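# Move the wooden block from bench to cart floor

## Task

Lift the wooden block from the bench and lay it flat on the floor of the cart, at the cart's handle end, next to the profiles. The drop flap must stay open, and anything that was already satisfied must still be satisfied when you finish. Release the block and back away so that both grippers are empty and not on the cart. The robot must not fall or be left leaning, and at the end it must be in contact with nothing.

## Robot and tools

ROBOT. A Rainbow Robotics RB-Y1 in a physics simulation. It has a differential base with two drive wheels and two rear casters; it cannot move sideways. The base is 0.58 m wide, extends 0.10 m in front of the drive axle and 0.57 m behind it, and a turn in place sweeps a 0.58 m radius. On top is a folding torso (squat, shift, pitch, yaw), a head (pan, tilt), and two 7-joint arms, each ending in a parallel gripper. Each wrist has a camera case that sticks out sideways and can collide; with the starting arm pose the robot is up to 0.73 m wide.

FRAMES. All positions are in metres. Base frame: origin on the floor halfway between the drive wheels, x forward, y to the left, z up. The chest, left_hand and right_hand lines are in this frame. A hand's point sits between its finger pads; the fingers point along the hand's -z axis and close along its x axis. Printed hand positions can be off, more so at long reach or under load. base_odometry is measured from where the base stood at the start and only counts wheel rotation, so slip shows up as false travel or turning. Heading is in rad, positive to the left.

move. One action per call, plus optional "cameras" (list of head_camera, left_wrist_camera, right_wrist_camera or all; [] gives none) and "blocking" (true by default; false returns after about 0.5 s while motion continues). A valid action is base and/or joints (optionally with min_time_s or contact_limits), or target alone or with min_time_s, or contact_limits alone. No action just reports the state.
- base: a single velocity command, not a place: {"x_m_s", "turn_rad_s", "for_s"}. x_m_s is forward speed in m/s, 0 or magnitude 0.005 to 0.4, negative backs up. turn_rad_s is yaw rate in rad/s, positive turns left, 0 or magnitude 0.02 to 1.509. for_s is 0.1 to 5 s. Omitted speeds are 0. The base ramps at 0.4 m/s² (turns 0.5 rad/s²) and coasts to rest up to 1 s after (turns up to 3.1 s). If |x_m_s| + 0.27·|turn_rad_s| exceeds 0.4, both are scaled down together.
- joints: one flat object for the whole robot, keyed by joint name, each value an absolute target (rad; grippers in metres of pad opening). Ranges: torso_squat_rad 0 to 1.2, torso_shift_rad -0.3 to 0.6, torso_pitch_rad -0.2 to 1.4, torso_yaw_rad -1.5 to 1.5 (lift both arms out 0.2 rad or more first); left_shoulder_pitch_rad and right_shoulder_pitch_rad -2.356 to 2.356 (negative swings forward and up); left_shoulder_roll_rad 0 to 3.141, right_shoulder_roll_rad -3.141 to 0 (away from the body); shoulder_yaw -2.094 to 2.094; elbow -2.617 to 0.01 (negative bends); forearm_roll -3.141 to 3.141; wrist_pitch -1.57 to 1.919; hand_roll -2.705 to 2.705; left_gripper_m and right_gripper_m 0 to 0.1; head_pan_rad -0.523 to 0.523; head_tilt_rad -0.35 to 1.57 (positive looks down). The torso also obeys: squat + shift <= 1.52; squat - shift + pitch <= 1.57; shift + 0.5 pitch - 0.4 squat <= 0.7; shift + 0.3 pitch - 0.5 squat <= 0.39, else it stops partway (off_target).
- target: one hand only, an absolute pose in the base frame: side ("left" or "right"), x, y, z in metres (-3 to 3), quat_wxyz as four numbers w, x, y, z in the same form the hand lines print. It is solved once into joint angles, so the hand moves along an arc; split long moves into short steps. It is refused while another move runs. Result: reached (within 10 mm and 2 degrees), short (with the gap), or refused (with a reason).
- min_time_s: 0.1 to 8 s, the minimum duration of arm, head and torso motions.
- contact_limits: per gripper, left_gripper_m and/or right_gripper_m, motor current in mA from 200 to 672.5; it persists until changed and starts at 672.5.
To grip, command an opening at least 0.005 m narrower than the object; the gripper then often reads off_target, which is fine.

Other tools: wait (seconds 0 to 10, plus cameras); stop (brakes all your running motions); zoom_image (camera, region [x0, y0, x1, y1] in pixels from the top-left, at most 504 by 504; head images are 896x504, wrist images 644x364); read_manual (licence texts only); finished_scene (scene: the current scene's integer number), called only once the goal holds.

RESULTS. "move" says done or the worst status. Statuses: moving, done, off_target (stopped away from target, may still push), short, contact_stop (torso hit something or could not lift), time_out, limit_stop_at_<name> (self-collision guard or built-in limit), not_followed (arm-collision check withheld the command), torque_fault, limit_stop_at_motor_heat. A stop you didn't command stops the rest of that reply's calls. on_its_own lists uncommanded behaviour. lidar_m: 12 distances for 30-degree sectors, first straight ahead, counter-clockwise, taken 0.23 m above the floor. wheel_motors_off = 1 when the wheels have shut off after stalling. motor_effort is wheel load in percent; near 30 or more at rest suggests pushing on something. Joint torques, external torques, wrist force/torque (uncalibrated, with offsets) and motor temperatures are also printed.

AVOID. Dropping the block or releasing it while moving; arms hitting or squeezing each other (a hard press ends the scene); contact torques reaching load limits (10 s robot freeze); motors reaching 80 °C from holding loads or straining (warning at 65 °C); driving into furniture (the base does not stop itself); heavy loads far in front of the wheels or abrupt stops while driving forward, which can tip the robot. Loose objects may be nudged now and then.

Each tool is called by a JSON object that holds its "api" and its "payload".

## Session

{"api": "move", "payload": {"joints": {"head_tilt_rad":0.7,"head_pan_rad":0.45}, "cameras": ["head_camera"]}}

{"api": "move", "payload": {"joints": {"head_tilt_rad":0.7,"head_pan_rad":-0.45}, "cameras": ["head_camera"]}}

Scene clock: 0.97 s.
Joint torques (N m): left_arm=[-1.65 -0.76 0.52 -0.61 -0.05 -0.69 -0.06] | right_arm=[-3.78 -0.54 -0.92 -1.4 -0.14 -0.55 0.1]
External joint torques (N m): left_arm=[-0.26 -0.91 0.5 -0.06 -0.06 -0.27 -0.05] | right_arm=[-0.18 0.58 -0.88 0.23 -0.2 0.05 0.09]
Motor temperatures (°C): left_arm=[31 28 31 36 34 33 37] | right_arm=[34 30 31 31 36 37 34]
Wrist force (N): left_arm=[0.1 1.5 -7.6] | right_arm=[-2.4 0.8 -4.6]
Wrist torque (N m): left_arm=[-0.34 0.16 0.07] | right_arm=[-0.05 -0.08 -0.11]
Wrist force, peak (N): left_arm=[0.1 1.6 -7.9] | right_arm=[-2.9 0.8 -5.4]
move: done
base_odometry: x=+0.000 y=+0.000 heading=+0.000
lidar_m: 0.74 1.02 1.57 4.56 1.53 1.08 1.02 1.08 1.44 3.61 1.10 0.78
base_status: not commanded
joint_positions: torso_squat_rad=+0.350 torso_shift_rad=+0.000 torso_pitch_rad=+0.000 torso_yaw_rad=+0.000 left_shoulder_pitch_rad=+0.037 left_shoulder_roll_rad=+0.004 left_shoulder_yaw_rad=-0.043 left_elbow_rad=-0.196 left_forearm_roll_rad=-0.014 left_wrist_pitch_rad=+0.002 left_hand_roll_rad=+0.027 left_gripper_m=+0.099 right_shoulder_pitch_rad=-0.040 right_shoulder_roll_rad=-0.021 right_shoulder_yaw_rad=-0.018 right_elbow_rad=-0.235 right_forearm_roll_rad=+0.049 right_wrist_pitch_rad=-0.014 right_hand_roll_rad=+0.035 right_gripper_m=+0.099 head_pan_rad=+0.450 head_tilt_rad=+0.700
joint_status: all done
wheel_motors_off: 0
motor_effort: left_wheel=-1(1) right_wheel=+1(2)
chest: x=-0.2280 y=+0.0001 z=+1.2475 quat_wxyz=(+1.000, +0.000, +0.000, +0.000) (m; base frame)
left_hand: x=-0.1598 y=+0.2200 z=+0.5653 quat_wxyz=(+0.997, +0.000, -0.079, -0.009) (m; base frame)
right_hand: x=-0.0823 y=-0.2360 z=+0.5770 quat_wxyz=(+0.989, -0.016, -0.142, +0.041) (m; base frame)
pictures: head_camera
camera_calibration:
head_camera: T_world_to_cam=[[0.433519, -0.900596, -0.0314491, 0.133991], [-0.551151, -0.237373, -0.799929, 1.09607], [0.712948, 0.364117, -0.59927, 0.959387], [0, 0, 0, 1]] pos_world=[-0.137982, 0.0315186, 1.45592]

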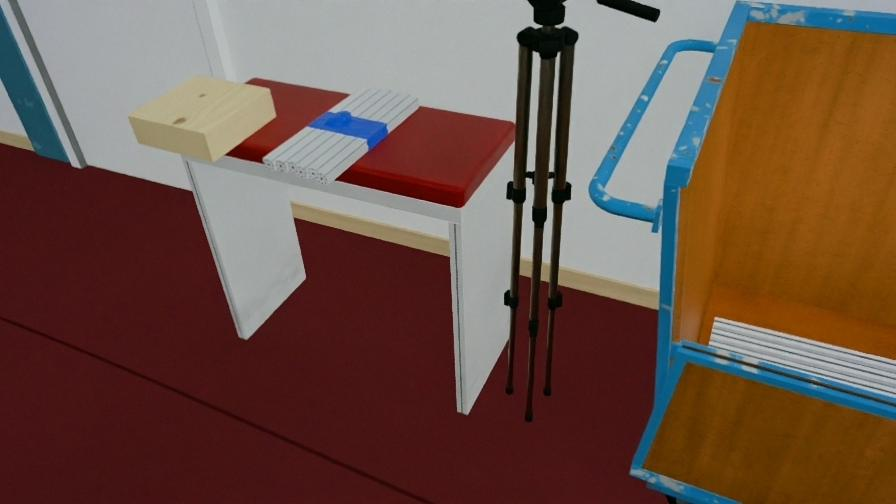

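Scene clock: 2.23 s.
Joint torques (N m): left_arm=[-1.59 -0.66 0.7 -0.46 -0.1 -0.78 0] | right_arm=[-3.61 -0.32 -0.67 -1.44 0 -0.54 0.03]
External joint torques (N m): left_arm=[-0.2 -0.81 0.69 0.09 -0.1 -0.36 0.01] | right_arm=[-0.01 0.79 -0.62 0.19 -0.07 0.06 0.02]
Motor temperatures (°C): left_arm=[31 28 31 36 34 33 37] | right_arm=[34 30 31 31 36 37 34]
Wrist force (N): left_arm=[-0.3 1.0 -7.6] | right_arm=[-2.3 0.8 -4.8]
Wrist torque (N m): left_arm=[-0.24 0.10 0.09] | right_arm=[-0.07 -0.06 -0.10]
Wrist force, peak (N): left_arm=[-0.7 1.3 -8.3] | right_arm=[-2.9 1.1 -5.5]
move: done
base_odometry: x=+0.000 y=+0.000 heading=+0.000
lidar_m: 0.74 1.03 1.57 4.57 1.50 1.07 1.02 1.07 1.44 3.61 1.10 0.79
base_status: not commanded
joint_positions: torso_squat_rad=+0.350 torso_shift_rad=+0.000 torso_pitch_rad=+0.000 torso_yaw_rad=+0.000 left_shoulder_pitch_rad=+0.037 left_shoulder_roll_rad=+0.004 left_shoulder_yaw_rad=-0.043 left_elbow_rad=-0.196 left_forearm_roll_rad=-0.014 left_wrist_pitch_rad=+0.002 left_hand_roll_rad=+0.027 left_gripper_m=+0.099 right_shoulder_pitch_rad=-0.040 right_shoulder_roll_rad=-0.021 right_shoulder_yaw_rad=-0.018 right_elbow_rad=-0.235 right_forearm_roll_rad=+0.049 right_wrist_pitch_rad=-0.014 right_hand_roll_rad=+0.035 right_gripper_m=+0.099 head_pan_rad=-0.450 head_tilt_rad=+0.700
joint_status: all done
wheel_motors_off: 0
motor_effort: left_wheel=+0(1) right_wheel=+0(2)
chest: x=-0.2280 y=+0.0001 z=+1.2475 quat_wxyz=(+1.000, +0.000, +0.000, +0.000) (m; base frame)
left_hand: x=-0.1598 y=+0.2200 z=+0.5653 quat_wxyz=(+0.997, +0.000, -0.079, -0.009) (m; base frame)
right_hand: x=-0.0823 y=-0.2360 z=+0.5770 quat_wxyz=(+0.989, -0.016, -0.142, +0.041) (m; base frame)
pictures: head_camera
camera_calibration:
head_camera: T_world_to_cam=[[-0.435864, -0.899463, -0.0314567, -0.0450575], [-0.528514, 0.284086, -0.79998, 1.10069], [0.728488, -0.332057, -0.599202, 0.962626], [0, 0, 0, 1]] pos_world=[-0.13917, -0.0335719, 1.45592]

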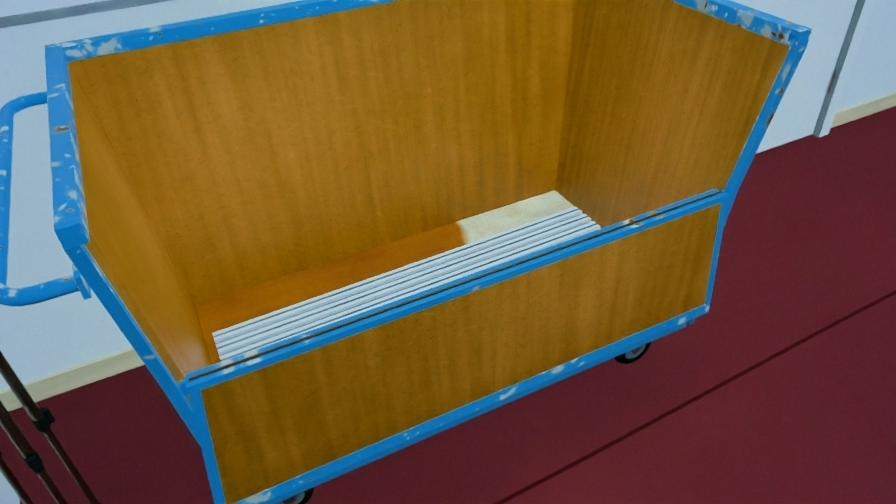

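{"api": "move", "payload": {"base": {"turn_rad_s":0.8,"for_s":1.963}, "joints": {"torso_squat_rad":0.0,"torso_pitch_rad":0.25,"left_gripper_m":0,"right_gripper_m":0,"left_shoulder_pitch_rad":-0.839,"left_shoulder_roll_rad":0.532,"left_shoulder_yaw_rad":-0.868,"left_elbow_rad":-1.184,"left_forearm_roll_rad":0.812,"left_wrist_pitch_rad":1.274,"left_hand_roll_rad":-0.852,"right_shoulder_pitch_rad":-0.839,"right_shoulder_roll_rad":-0.532,"right_shoulder_yaw_rad":0.868,"right_elbow_rad":-1.184,"right_forearm_roll_rad":-0.812,"right_wrist_pitch_rad":1.274,"right_hand_roll_rad":0.852,"head_pan_rad":0,"head_tilt_rad":0.6}, "cameras": []}}

{"api": "move", "payload": {"base": {"x_m_s":0.4,"for_s":3.03}, "cameras": []}}

{"api": "move", "payload": {"base": {"turn_rad_s":-0.8,"for_s":1.963}, "cameras": ["head_camera"]}}

Scene clock: 10.20 s.
Joint torques (N m): left_arm=[-15.18 4.01 6.58 -4.84 -0.23 -0.56 0.25] | right_arm=[-16.67 -5.61 -5.03 -5.31 0.34 -0.25 -0.32]
External joint torques (N m): left_arm=[1.76 -1.6 0.05 0.62 -0.27 -0.42 0.25] | right_arm=[0.05 0.41 1.12 -0.24 0.13 -0.16 -0.32]
Motor temperatures (°C): left_arm=[31 28 31 36 34 33 37] | right_arm=[34 30 31 31 36 37 34]
Wrist force (N): left_arm=[1.0 1.4 -8.5] | right_arm=[-0.5 0.5 -5.0]
Wrist torque (N m): left_arm=[-0.28 0.24 0.09] | right_arm=[-0.03 0.01 -0.08]
Wrist force, peak (N): left_arm=[-1.5 0.1 -8.6] | right_arm=[-4.8 3.6 -4.5]
move: done
base_odometry: x=+0.000 y=+0.000 heading=+1.573
lidar_m: 4.36 1.50 1.08 1.02 1.06 1.44 3.74 1.10 0.80 0.76 1.03 1.56
base_status: done (sent for 1.97 of 1.97 s)
joint_positions: torso_squat_rad=+0.000 torso_shift_rad=+0.000 torso_pitch_rad=+0.250 torso_yaw_rad=+0.000 left_shoulder_pitch_rad=-0.839 left_shoulder_roll_rad=+0.532 left_shoulder_yaw_rad=-0.868 left_elbow_rad=-1.184 left_forearm_roll_rad=+0.812 left_wrist_pitch_rad=+1.274 left_hand_roll_rad=-0.852 left_gripper_m=+0.000 right_shoulder_pitch_rad=-0.839 right_shoulder_roll_rad=-0.532 right_shoulder_yaw_rad=+0.868 right_elbow_rad=-1.184 right_forearm_roll_rad=-0.812 right_wrist_pitch_rad=+1.274 right_hand_roll_rad=+0.852 right_gripper_m=+0.000 head_pan_rad=+0.000 head_tilt_rad=+0.600
joint_status: all done
wheel_motors_off: 0
motor_effort: left_wheel=+2(33) right_wheel=+18(53)
chest: x=-0.1514 y=+0.0001 z=+1.2803 quat_wxyz=(+0.992, +0.000, +0.125, +0.000) (m; base frame)
left_hand: x=+0.2372 y=+0.1651 z=+0.8318 quat_wxyz=(+0.708, +0.001, +0.002, -0.706) (m; base frame)
right_hand: x=+0.2371 y=-0.1650 z=+0.8318 quat_wxyz=(+0.708, -0.001, +0.002, +0.706) (m; base frame)
pictures: none
No camera images: "cameras" was empty.

Scene clock: 14.70 s.
Joint torques (N m): left_arm=[-15.46 3.99 7.01 -4.93 -0.18 -0.5 0.32] | right_arm=[-16.82 -5.62 -5.1 -5.54 0.28 0.14 -0.26]
External joint torques (N m): left_arm=[1.49 -1.62 0.48 0.54 -0.23 -0.36 0.32] | right_arm=[-0.11 0.41 1.05 -0.48 0.07 0.22 -0.26]
Motor temperatures (°C): left_arm=[31 28 31 36 34 33 37] | right_arm=[34 30 31 31 36 37 34]
Wrist force (N): left_arm=[0.7 1.0 -7.7] | right_arm=[-0.9 0.8 -5.3]
Wrist torque (N m): left_arm=[-0.24 0.21 0.10] | right_arm=[-0.06 -0.01 -0.06]
Wrist force, peak (N): left_arm=[0.9 2.1 -8.3] | right_arm=[-0.8 0.4 -5.6]
move: done
base_odometry: x=-0.003 y=+1.213 heading=+1.574
lidar_m: 4.38 1.53 1.10 1.04 1.07 1.48 3.85 1.35 1.12 0.91 1.53 2.05
base_status: done (sent for 3.03 of 3.03 s)
joint_positions: torso_squat_rad=+0.000 torso_shift_rad=+0.000 torso_pitch_rad=+0.250 torso_yaw_rad=+0.000 left_shoulder_pitch_rad=-0.839 left_shoulder_roll_rad=+0.532 left_shoulder_yaw_rad=-0.868 left_elbow_rad=-1.184 left_forearm_roll_rad=+0.812 left_wrist_pitch_rad=+1.274 left_hand_roll_rad=-0.852 left_gripper_m=+0.000 right_shoulder_pitch_rad=-0.839 right_shoulder_roll_rad=-0.532 right_shoulder_yaw_rad=+0.868 right_elbow_rad=-1.184 right_forearm_roll_rad=-0.812 right_wrist_pitch_rad=+1.274 right_hand_roll_rad=+0.852 right_gripper_m=+0.000 head_pan_rad=+0.000 head_tilt_rad=+0.600
joint_status: not commanded
wheel_motors_off: 0
motor_effort: left_wheel=+14(41) right_wheel=-12(48)
chest: x=-0.1514 y=+0.0001 z=+1.2803 quat_wxyz=(+0.992, +0.000, +0.125, +0.000) (m; base frame)
left_hand: x=+0.2372 y=+0.1651 z=+0.8318 quat_wxyz=(+0.708, +0.001, +0.002, -0.706) (m; base frame)
right_hand: x=+0.2371 y=-0.1650 z=+0.8317 quat_wxyz=(+0.708, -0.001, +0.002, +0.706) (m; base frame)
pictures: none
No camera images: "cameras" was empty.

Scene clock: 18.63 s.
Joint torques (N m): left_arm=[-15.95 4.15 7.08 -5.04 -0.16 -0.5 0.27] | right_arm=[-17.09 -5.79 -5.19 -5.39 0.28 -0.12 -0.32]
External joint torques (N m): left_arm=[0.99 -1.45 0.55 0.43 -0.21 -0.36 0.27] | right_arm=[-0.38 0.24 0.96 -0.32 0.07 -0.04 -0.31]
Motor temperatures (°C): left_arm=[31 28 31 36 34 33 37] | right_arm=[34 30 31 31 36 37 34]
Wrist force (N): left_arm=[0.4 1.5 -7.4] | right_arm=[-0.9 0.0 -4.7]
Wrist torque (N m): left_arm=[-0.31 0.15 0.07] | right_arm=[0.04 -0.02 -0.07]
Wrist force, peak (N): left_arm=[0.7 1.2 -8.4] | right_arm=[-0.9 0.9 -5.6]
move: done
base_odometry: x=-0.003 y=+1.213 heading=+0.001
lidar_m: 0.88 1.54 2.03 4.39 1.55 1.10 1.05 1.09 1.45 3.68 1.33 1.11
base_status: done (sent for 1.97 of 1.97 s)
joint_positions: torso_squat_rad=+0.000 torso_shift_rad=+0.000 torso_pitch_rad=+0.250 torso_yaw_rad=+0.000 left_shoulder_pitch_rad=-0.839 left_shoulder_roll_rad=+0.532 left_shoulder_yaw_rad=-0.868 left_elbow_rad=-1.184 left_forearm_roll_rad=+0.812 left_wrist_pitch_rad=+1.274 left_hand_roll_rad=-0.852 left_gripper_m=+0.000 right_shoulder_pitch_rad=-0.839 right_shoulder_roll_rad=-0.532 right_shoulder_yaw_rad=+0.868 right_elbow_rad=-1.184 right_forearm_roll_rad=-0.812 right_wrist_pitch_rad=+1.274 right_hand_roll_rad=+0.852 right_gripper_m=+0.000 head_pan_rad=+0.000 head_tilt_rad=+0.600
joint_status: not commanded
wheel_motors_off: 0
motor_effort: left_wheel=+20(39) right_wheel=-1(47)
chest: x=-0.1514 y=+0.0001 z=+1.2803 quat_wxyz=(+0.992, +0.000, +0.125, +0.000) (m; base frame)
left_hand: x=+0.2372 y=+0.1651 z=+0.8318 quat_wxyz=(+0.708, +0.001, +0.002, -0.706) (m; base frame)
right_hand: x=+0.2371 y=-0.1650 z=+0.8317 quat_wxyz=(+0.708, -0.001, +0.002, +0.706) (m; base frame)
pictures: head_camera
camera_calibration:
head_camera: T_world_to_cam=[[-0.00606336, -0.999502, -0.0309827, 0.0441315], [-0.712358, 0.0260614, -0.701332, 1.0242], [0.70179, 0.0178183, -0.712161, 1.04769], [0, 0, 0, 1]] pos_world=[-0.00539356, -0.00125082, 1.4658]

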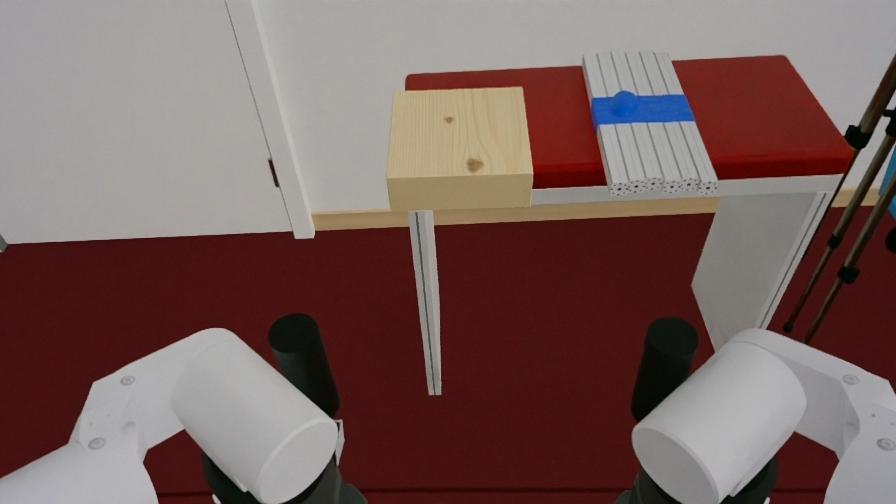

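{"api": "move", "payload": {"base": {"x_m_s":0.35,"for_s":1.93}, "joints": {"head_tilt_rad":0.85}, "cameras": ["head_camera","left_wrist_camera","right_wrist_camera"]}}

Scene clock: 25.10 s.
Joint torques (N m): left_arm=[-15.44 4.07 6.98 -4.92 -0.22 -0.52 0.24] | right_arm=[-17.32 -5.65 -5.27 -5.34 0.13 -0.09 -0.26]
External joint torques (N m): left_arm=[1.5 -1.54 0.45 0.55 -0.26 -0.38 0.24] | right_arm=[-0.6 0.38 0.88 -0.27 -0.09 -0.01 -0.26]
Motor temperatures (°C): left_arm=[31 28 31 36 34 33 37] | right_arm=[34 30 31 31 36 37 34]
Wrist force (N): left_arm=[0.5 1.0 -7.5] | right_arm=[-0.8 0.9 -5.0]
Wrist torque (N m): left_arm=[-0.28 0.18 0.08] | right_arm=[-0.08 0.01 -0.11]
Wrist force, peak (N): left_arm=[0.6 1.7 -8.6] | right_arm=[-0.9 0.4 -5.7]
move: done
base_odometry: x=+0.674 y=+1.214 heading=+0.001
lidar_m: 0.37 0.23 1.12 2.93 2.54 1.81 1.72 1.80 2.41 1.15 0.67 0.87
base_status: done (sent for 1.93 of 1.93 s)
joint_positions: torso_squat_rad=+0.000 torso_shift_rad=+0.000 torso_pitch_rad=+0.250 torso_yaw_rad=+0.000 left_shoulder_pitch_rad=-0.839 left_shoulder_roll_rad=+0.532 left_shoulder_yaw_rad=-0.868 left_elbow_rad=-1.184 left_forearm_roll_rad=+0.812 left_wrist_pitch_rad=+1.274 left_hand_roll_rad=-0.852 left_gripper_m=+0.000 right_shoulder_pitch_rad=-0.839 right_shoulder_roll_rad=-0.532 right_shoulder_yaw_rad=+0.868 right_elbow_rad=-1.184 right_forearm_roll_rad=-0.812 right_wrist_pitch_rad=+1.274 right_hand_roll_rad=+0.852 right_gripper_m=+0.000 head_pan_rad=+0.000 head_tilt_rad=+0.850
joint_status: all done
wheel_motors_off: 0
motor_effort: left_wheel=-7(47) right_wheel=+8(42)
chest: x=-0.1514 y=+0.0001 z=+1.2803 quat_wxyz=(+0.992, +0.000, +0.125, +0.000) (m; base frame)
left_hand: x=+0.2372 y=+0.1651 z=+0.8318 quat_wxyz=(+0.708, +0.001, +0.002, -0.706) (m; base frame)
right_hand: x=+0.2371 y=-0.1650 z=+0.8317 quat_wxyz=(+0.708, -0.001, +0.002, +0.706) (m; base frame)
pictures: head_camera, left_wrist_camera, right_wrist_camera
camera_calibration:
head_camera: T_world_to_cam=[[-0.0135407, -0.999502, -0.0285197, 0.0399125], [-0.863728, 0.026062, -0.503285, 0.721213], [0.503777, 0.0178184, -0.86365, 1.25416], [0, 0, 0, 1]] pos_world=[-0.00834685, -0.00125082, 1.44727]
left_wrist_camera: T_world_to_cam=[[0.0291174, -0.999485, -0.0134814, 0.168765], [-0.88704, -0.0320541, 0.460578, -0.13839], [-0.460773, -0.00145227, -0.887517, 0.920251], [0, 0, 0, 1]] pos_world=[0.296355, 0.165579, 0.882753]
right_wrist_camera: T_world_to_cam=[[0.0265592, -0.999411, -0.0217149, -0.154448], [-0.860357, -0.0339137, 0.508562, -0.197543], [-0.508999, 0.00517555, -0.860752, 0.909589], [0, 0, 0, 1]] pos_world=[0.297124, -0.165764, 0.88004]

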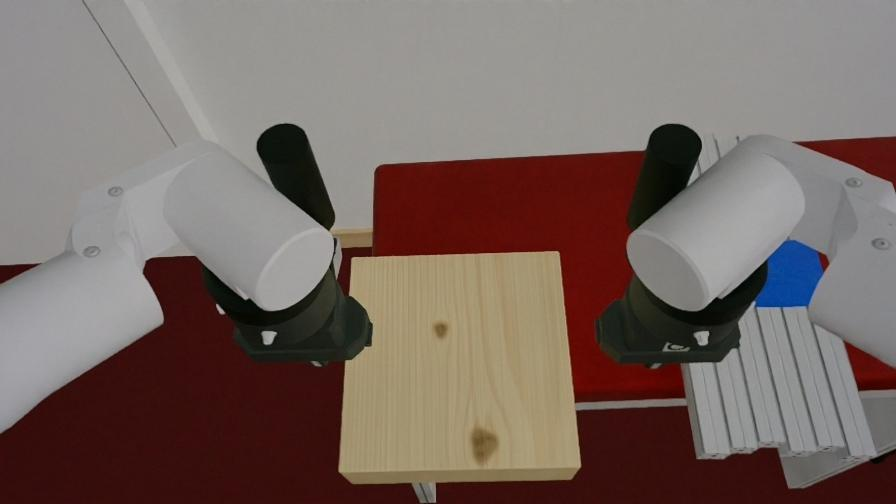

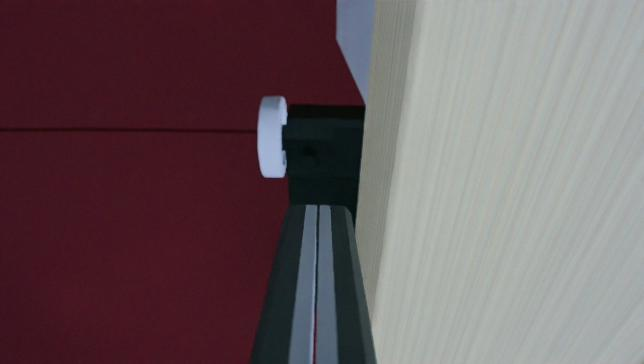

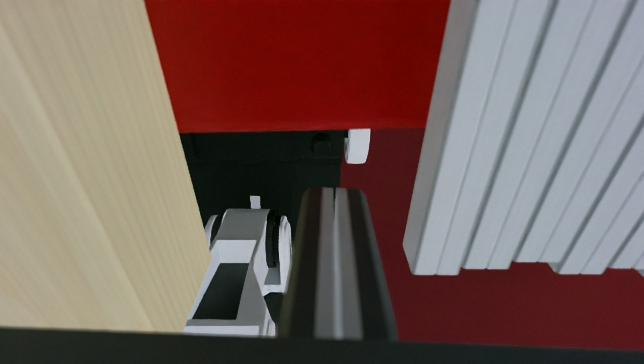

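{"api": "move", "payload": {"joints": {"torso_squat_rad":0.34,"left_shoulder_pitch_rad":-0.824,"left_shoulder_roll_rad":0.565,"left_shoulder_yaw_rad":-0.860,"left_elbow_rad":-1.201,"left_forearm_roll_rad":0.823,"left_wrist_pitch_rad":1.269,"left_hand_roll_rad":-0.873}, "cameras": ["left_wrist_camera"]}}

{"api": "move", "payload": {"joints": {"left_shoulder_pitch_rad":-0.900,"left_shoulder_roll_rad":0.4025,"left_shoulder_yaw_rad":-0.899,"left_elbow_rad":-1.120,"left_forearm_roll_rad":0.766,"left_wrist_pitch_rad":1.2935,"left_hand_roll_rad":-0.774,"right_shoulder_pitch_rad":-0.900,"right_shoulder_roll_rad":-0.4025,"right_shoulder_yaw_rad":0.899,"right_elbow_rad":-1.120,"right_forearm_roll_rad":-0.766,"right_wrist_pitch_rad":1.2935,"right_hand_roll_rad":0.774}, "min_time_s": 2, "cameras": ["head_camera"]}}

{"api": "move", "payload": {"joints": {"torso_squat_rad":0.02}, "cameras": ["head_camera"]}}

Scene clock: 30.63 s.
Joint torques (N m): left_arm=[-15.45 4.31 8.11 -5.71 0.13 -0.36 -0.13] | right_arm=[-17.24 -5.65 -5.15 -5.2 0.32 0 -0.34]
External joint torques (N m): left_arm=[1.32 -1.85 1.45 -0.35 0.09 -0.22 -0.13] | right_arm=[-0.53 0.38 1 -0.13 0.1 0.08 -0.34]
Motor temperatures (°C): left_arm=[31 28 31 36 34 33 37] | right_arm=[34 30 31 31 36 37 34]
Wrist force (N): left_arm=[1.3 0.9 -7.8] | right_arm=[-0.6 1.1 -5.4]
Wrist torque (N m): left_arm=[-0.22 0.28 0.04] | right_arm=[-0.14 0.00 -0.08]
Wrist force, peak (N): left_arm=[2.6 1.5 -8.2] | right_arm=[-1.4 0.5 -5.8]
move: done
base_odometry: x=+0.674 y=+1.214 heading=+0.001
lidar_m: 0.36 0.21 1.13 2.91 2.54 1.80 1.73 1.79 2.39 1.16 0.65 0.87
base_status: not commanded
joint_positions: torso_squat_rad=+0.340 torso_shift_rad=+0.000 torso_pitch_rad=+0.250 torso_yaw_rad=+0.000 left_shoulder_pitch_rad=-0.824 left_shoulder_roll_rad=+0.565 left_shoulder_yaw_rad=-0.860 left_elbow_rad=-1.201 left_forearm_roll_rad=+0.823 left_wrist_pitch_rad=+1.269 left_hand_roll_rad=-0.873 left_gripper_m=+0.000 right_shoulder_pitch_rad=-0.839 right_shoulder_roll_rad=-0.532 right_shoulder_yaw_rad=+0.868 right_elbow_rad=-1.184 right_forearm_roll_rad=-0.812 right_wrist_pitch_rad=+1.274 right_hand_roll_rad=+0.852 right_gripper_m=+0.000 head_pan_rad=+0.000 head_tilt_rad=+0.850
joint_status: all done
wheel_motors_off: 0
motor_effort: left_wheel=-8(9) right_wheel=+8(10)
chest: x=-0.1515 y=+0.0001 z=+1.2402 quat_wxyz=(+0.992, +0.000, +0.125, +0.000) (m; base frame)
left_hand: x=+0.2369 y=+0.1796 z=+0.7923 quat_wxyz=(+0.707, +0.002, +0.003, -0.707) (m; base frame)
right_hand: x=+0.2371 y=-0.1650 z=+0.7917 quat_wxyz=(+0.708, -0.001, +0.002, +0.706) (m; base frame)
pictures: left_wrist_camera
camera_calibration:
left_wrist_camera: T_world_to_cam=[[0.027049, -0.999505, -0.016088, 0.185354], [-0.887478, -0.0314179, 0.459779, -0.11936], [-0.460056, 0.00184123, -0.887888, 0.884676], [0, 0, 0, 1]] pos_world=[0.296058, 0.179883, 0.843354]

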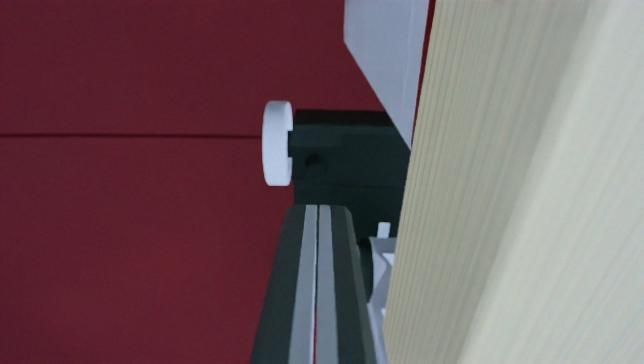

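Scene clock: 32.93 s.
Joint torques (N m): left_arm=[-25.27 -37.46 7.46 -25.43 10.48 -12.76 -0.18] | right_arm=[-30.07 33.03 -7.14 -22.88 -7.13 -11.11 -0.96]
External joint torques (N m): left_arm=[-7.74 -41.13 1.38 -19.69 10.46 -12.63 -0.18] | right_arm=[-12.75 37.1 -1.45 -17.54 -7.36 -11.04 -0.96]
Motor temperatures (°C): left_arm=[31 28 31 36 34 33 37] | right_arm=[34 30 31 31 36 37 34]
Wrist force (N): left_arm=[-67.8 -1.0 5.9] | right_arm=[-58.2 11.4 4.5]
Wrist torque (N m): left_arm=[-0.41 0.32 0.57] | right_arm=[0.00 -0.30 0.64]
Wrist force, peak (N): left_arm=[-69.8 -1.4 5.4] | right_arm=[-59.3 11.4 4.8]
move: done
base_odometry: x=+0.674 y=+1.214 heading=+0.001
lidar_m: 0.36 0.22 1.13 2.92 2.54 1.79 1.72 1.79 2.39 1.14 0.66 0.88
base_status: not commanded
joint_positions: torso_squat_rad=+0.340 torso_shift_rad=+0.000 torso_pitch_rad=+0.249 torso_yaw_rad=+0.000 left_shoulder_pitch_rad=-0.898 left_shoulder_roll_rad=+0.412 left_shoulder_yaw_rad=-0.899 left_elbow_rad=-1.115 left_forearm_roll_rad=+0.763 left_wrist_pitch_rad=+1.297 left_hand_roll_rad=-0.774 left_gripper_m=-0.001 right_shoulder_pitch_rad=-0.897 right_shoulder_roll_rad=-0.412 right_shoulder_yaw_rad=+0.900 right_elbow_rad=-1.116 right_forearm_roll_rad=-0.764 right_wrist_pitch_rad=+1.296 right_hand_roll_rad=+0.774 right_gripper_m=-0.001 head_pan_rad=+0.000 head_tilt_rad=+0.850
joint_status: all done
wheel_motors_off: 0
motor_effort: left_wheel=-7(9) right_wheel=+6(9)
chest: x=-0.1519 y=+0.0001 z=+1.2403 quat_wxyz=(+0.992, +0.000, +0.124, +0.000) (m; base frame)
left_hand: x=+0.2377 y=+0.1170 z=+0.7925 quat_wxyz=(+0.710, +0.006, +0.004, -0.704) (m; base frame)
right_hand: x=+0.2370 y=-0.1160 z=+0.7921 quat_wxyz=(+0.709, -0.005, +0.004, +0.705) (m; base frame)
pictures: head_camera
camera_calibration:
head_camera: T_world_to_cam=[[-0.0132936, -0.999505, -0.0285187, 0.0388662], [-0.863368, 0.025861, -0.503912, 0.701496], [0.5044, 0.0179233, -0.863284, 1.21949], [0, 0, 0, 1]] pos_world=[-0.00894705, -0.00115168, 1.40737]

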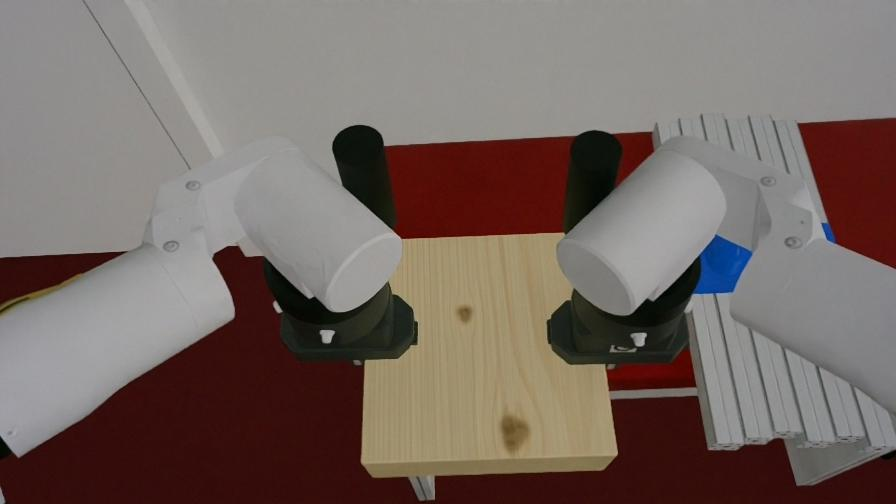

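Scene clock: 34.77 s.
Joint torques (N m): left_arm=[-26.45 -33.58 9.86 -26.79 10.73 -10.29 -0.33] | right_arm=[-32.36 32.42 -9.87 -27.31 -8.26 -10.39 -0.96]
External joint torques (N m): left_arm=[-8.96 -37.22 3.8 -21.04 10.71 -10.17 -0.33] | right_arm=[-15.07 36.47 -4.19 -21.98 -8.49 -10.32 -0.96]
Motor temperatures (°C): left_arm=[31 28 31 37 35 33 37] | right_arm=[35 30 31 31 36 37 34]
Wrist force (N): left_arm=[-57.8 7.7 -21.2] | right_arm=[-57.9 5.9 -18.1]
Wrist torque (N m): left_arm=[-0.45 0.80 0.66] | right_arm=[-0.23 -0.13 0.55]
Wrist force, peak (N): left_arm=[-68.0 -1.4 5.3] | right_arm=[-58.4 5.2 -19.2]
move: done
base_odometry: x=+0.674 y=+1.214 heading=+0.001
lidar_m: 0.37 0.22 1.13 2.94 2.55 1.81 1.72 1.80 2.39 1.15 0.67 0.88
base_status: not commanded
joint_positions: torso_squat_rad=+0.020 torso_shift_rad=+0.000 torso_pitch_rad=+0.251 torso_yaw_rad=+0.000 left_shoulder_pitch_rad=-0.898 left_shoulder_roll_rad=+0.412 left_shoulder_yaw_rad=-0.900 left_elbow_rad=-1.115 left_forearm_roll_rad=+0.763 left_wrist_pitch_rad=+1.296 left_hand_roll_rad=-0.774 left_gripper_m=-0.001 right_shoulder_pitch_rad=-0.896 right_shoulder_roll_rad=-0.412 right_shoulder_yaw_rad=+0.900 right_elbow_rad=-1.115 right_forearm_roll_rad=-0.764 right_wrist_pitch_rad=+1.296 right_hand_roll_rad=+0.774 right_gripper_m=-0.001 head_pan_rad=+0.000 head_tilt_rad=+0.850
joint_status: all done
wheel_motors_off: 0
motor_effort: left_wheel=-7(8) right_wheel=+8(10)
chest: x=-0.1510 y=+0.0001 z=+1.2801 quat_wxyz=(+0.992, +0.000, +0.125, +0.000) (m; base frame)
left_hand: x=+0.2376 y=+0.1165 z=+0.8315 quat_wxyz=(+0.710, +0.005, +0.005, -0.705) (m; base frame)
right_hand: x=+0.2368 y=-0.1165 z=+0.8309 quat_wxyz=(+0.710, -0.005, +0.006, +0.705) (m; base frame)
pictures: head_camera
camera_calibration:
head_camera: T_world_to_cam=[[-0.0134742, -0.999504, -0.028459, 0.0399231], [-0.86409, 0.0259611, -0.502667, 0.720597], [0.503157, 0.0178181, -0.864011, 1.25417], [0, 0, 0, 1]] pos_world=[-0.00784626, -0.00115112, 1.44698]

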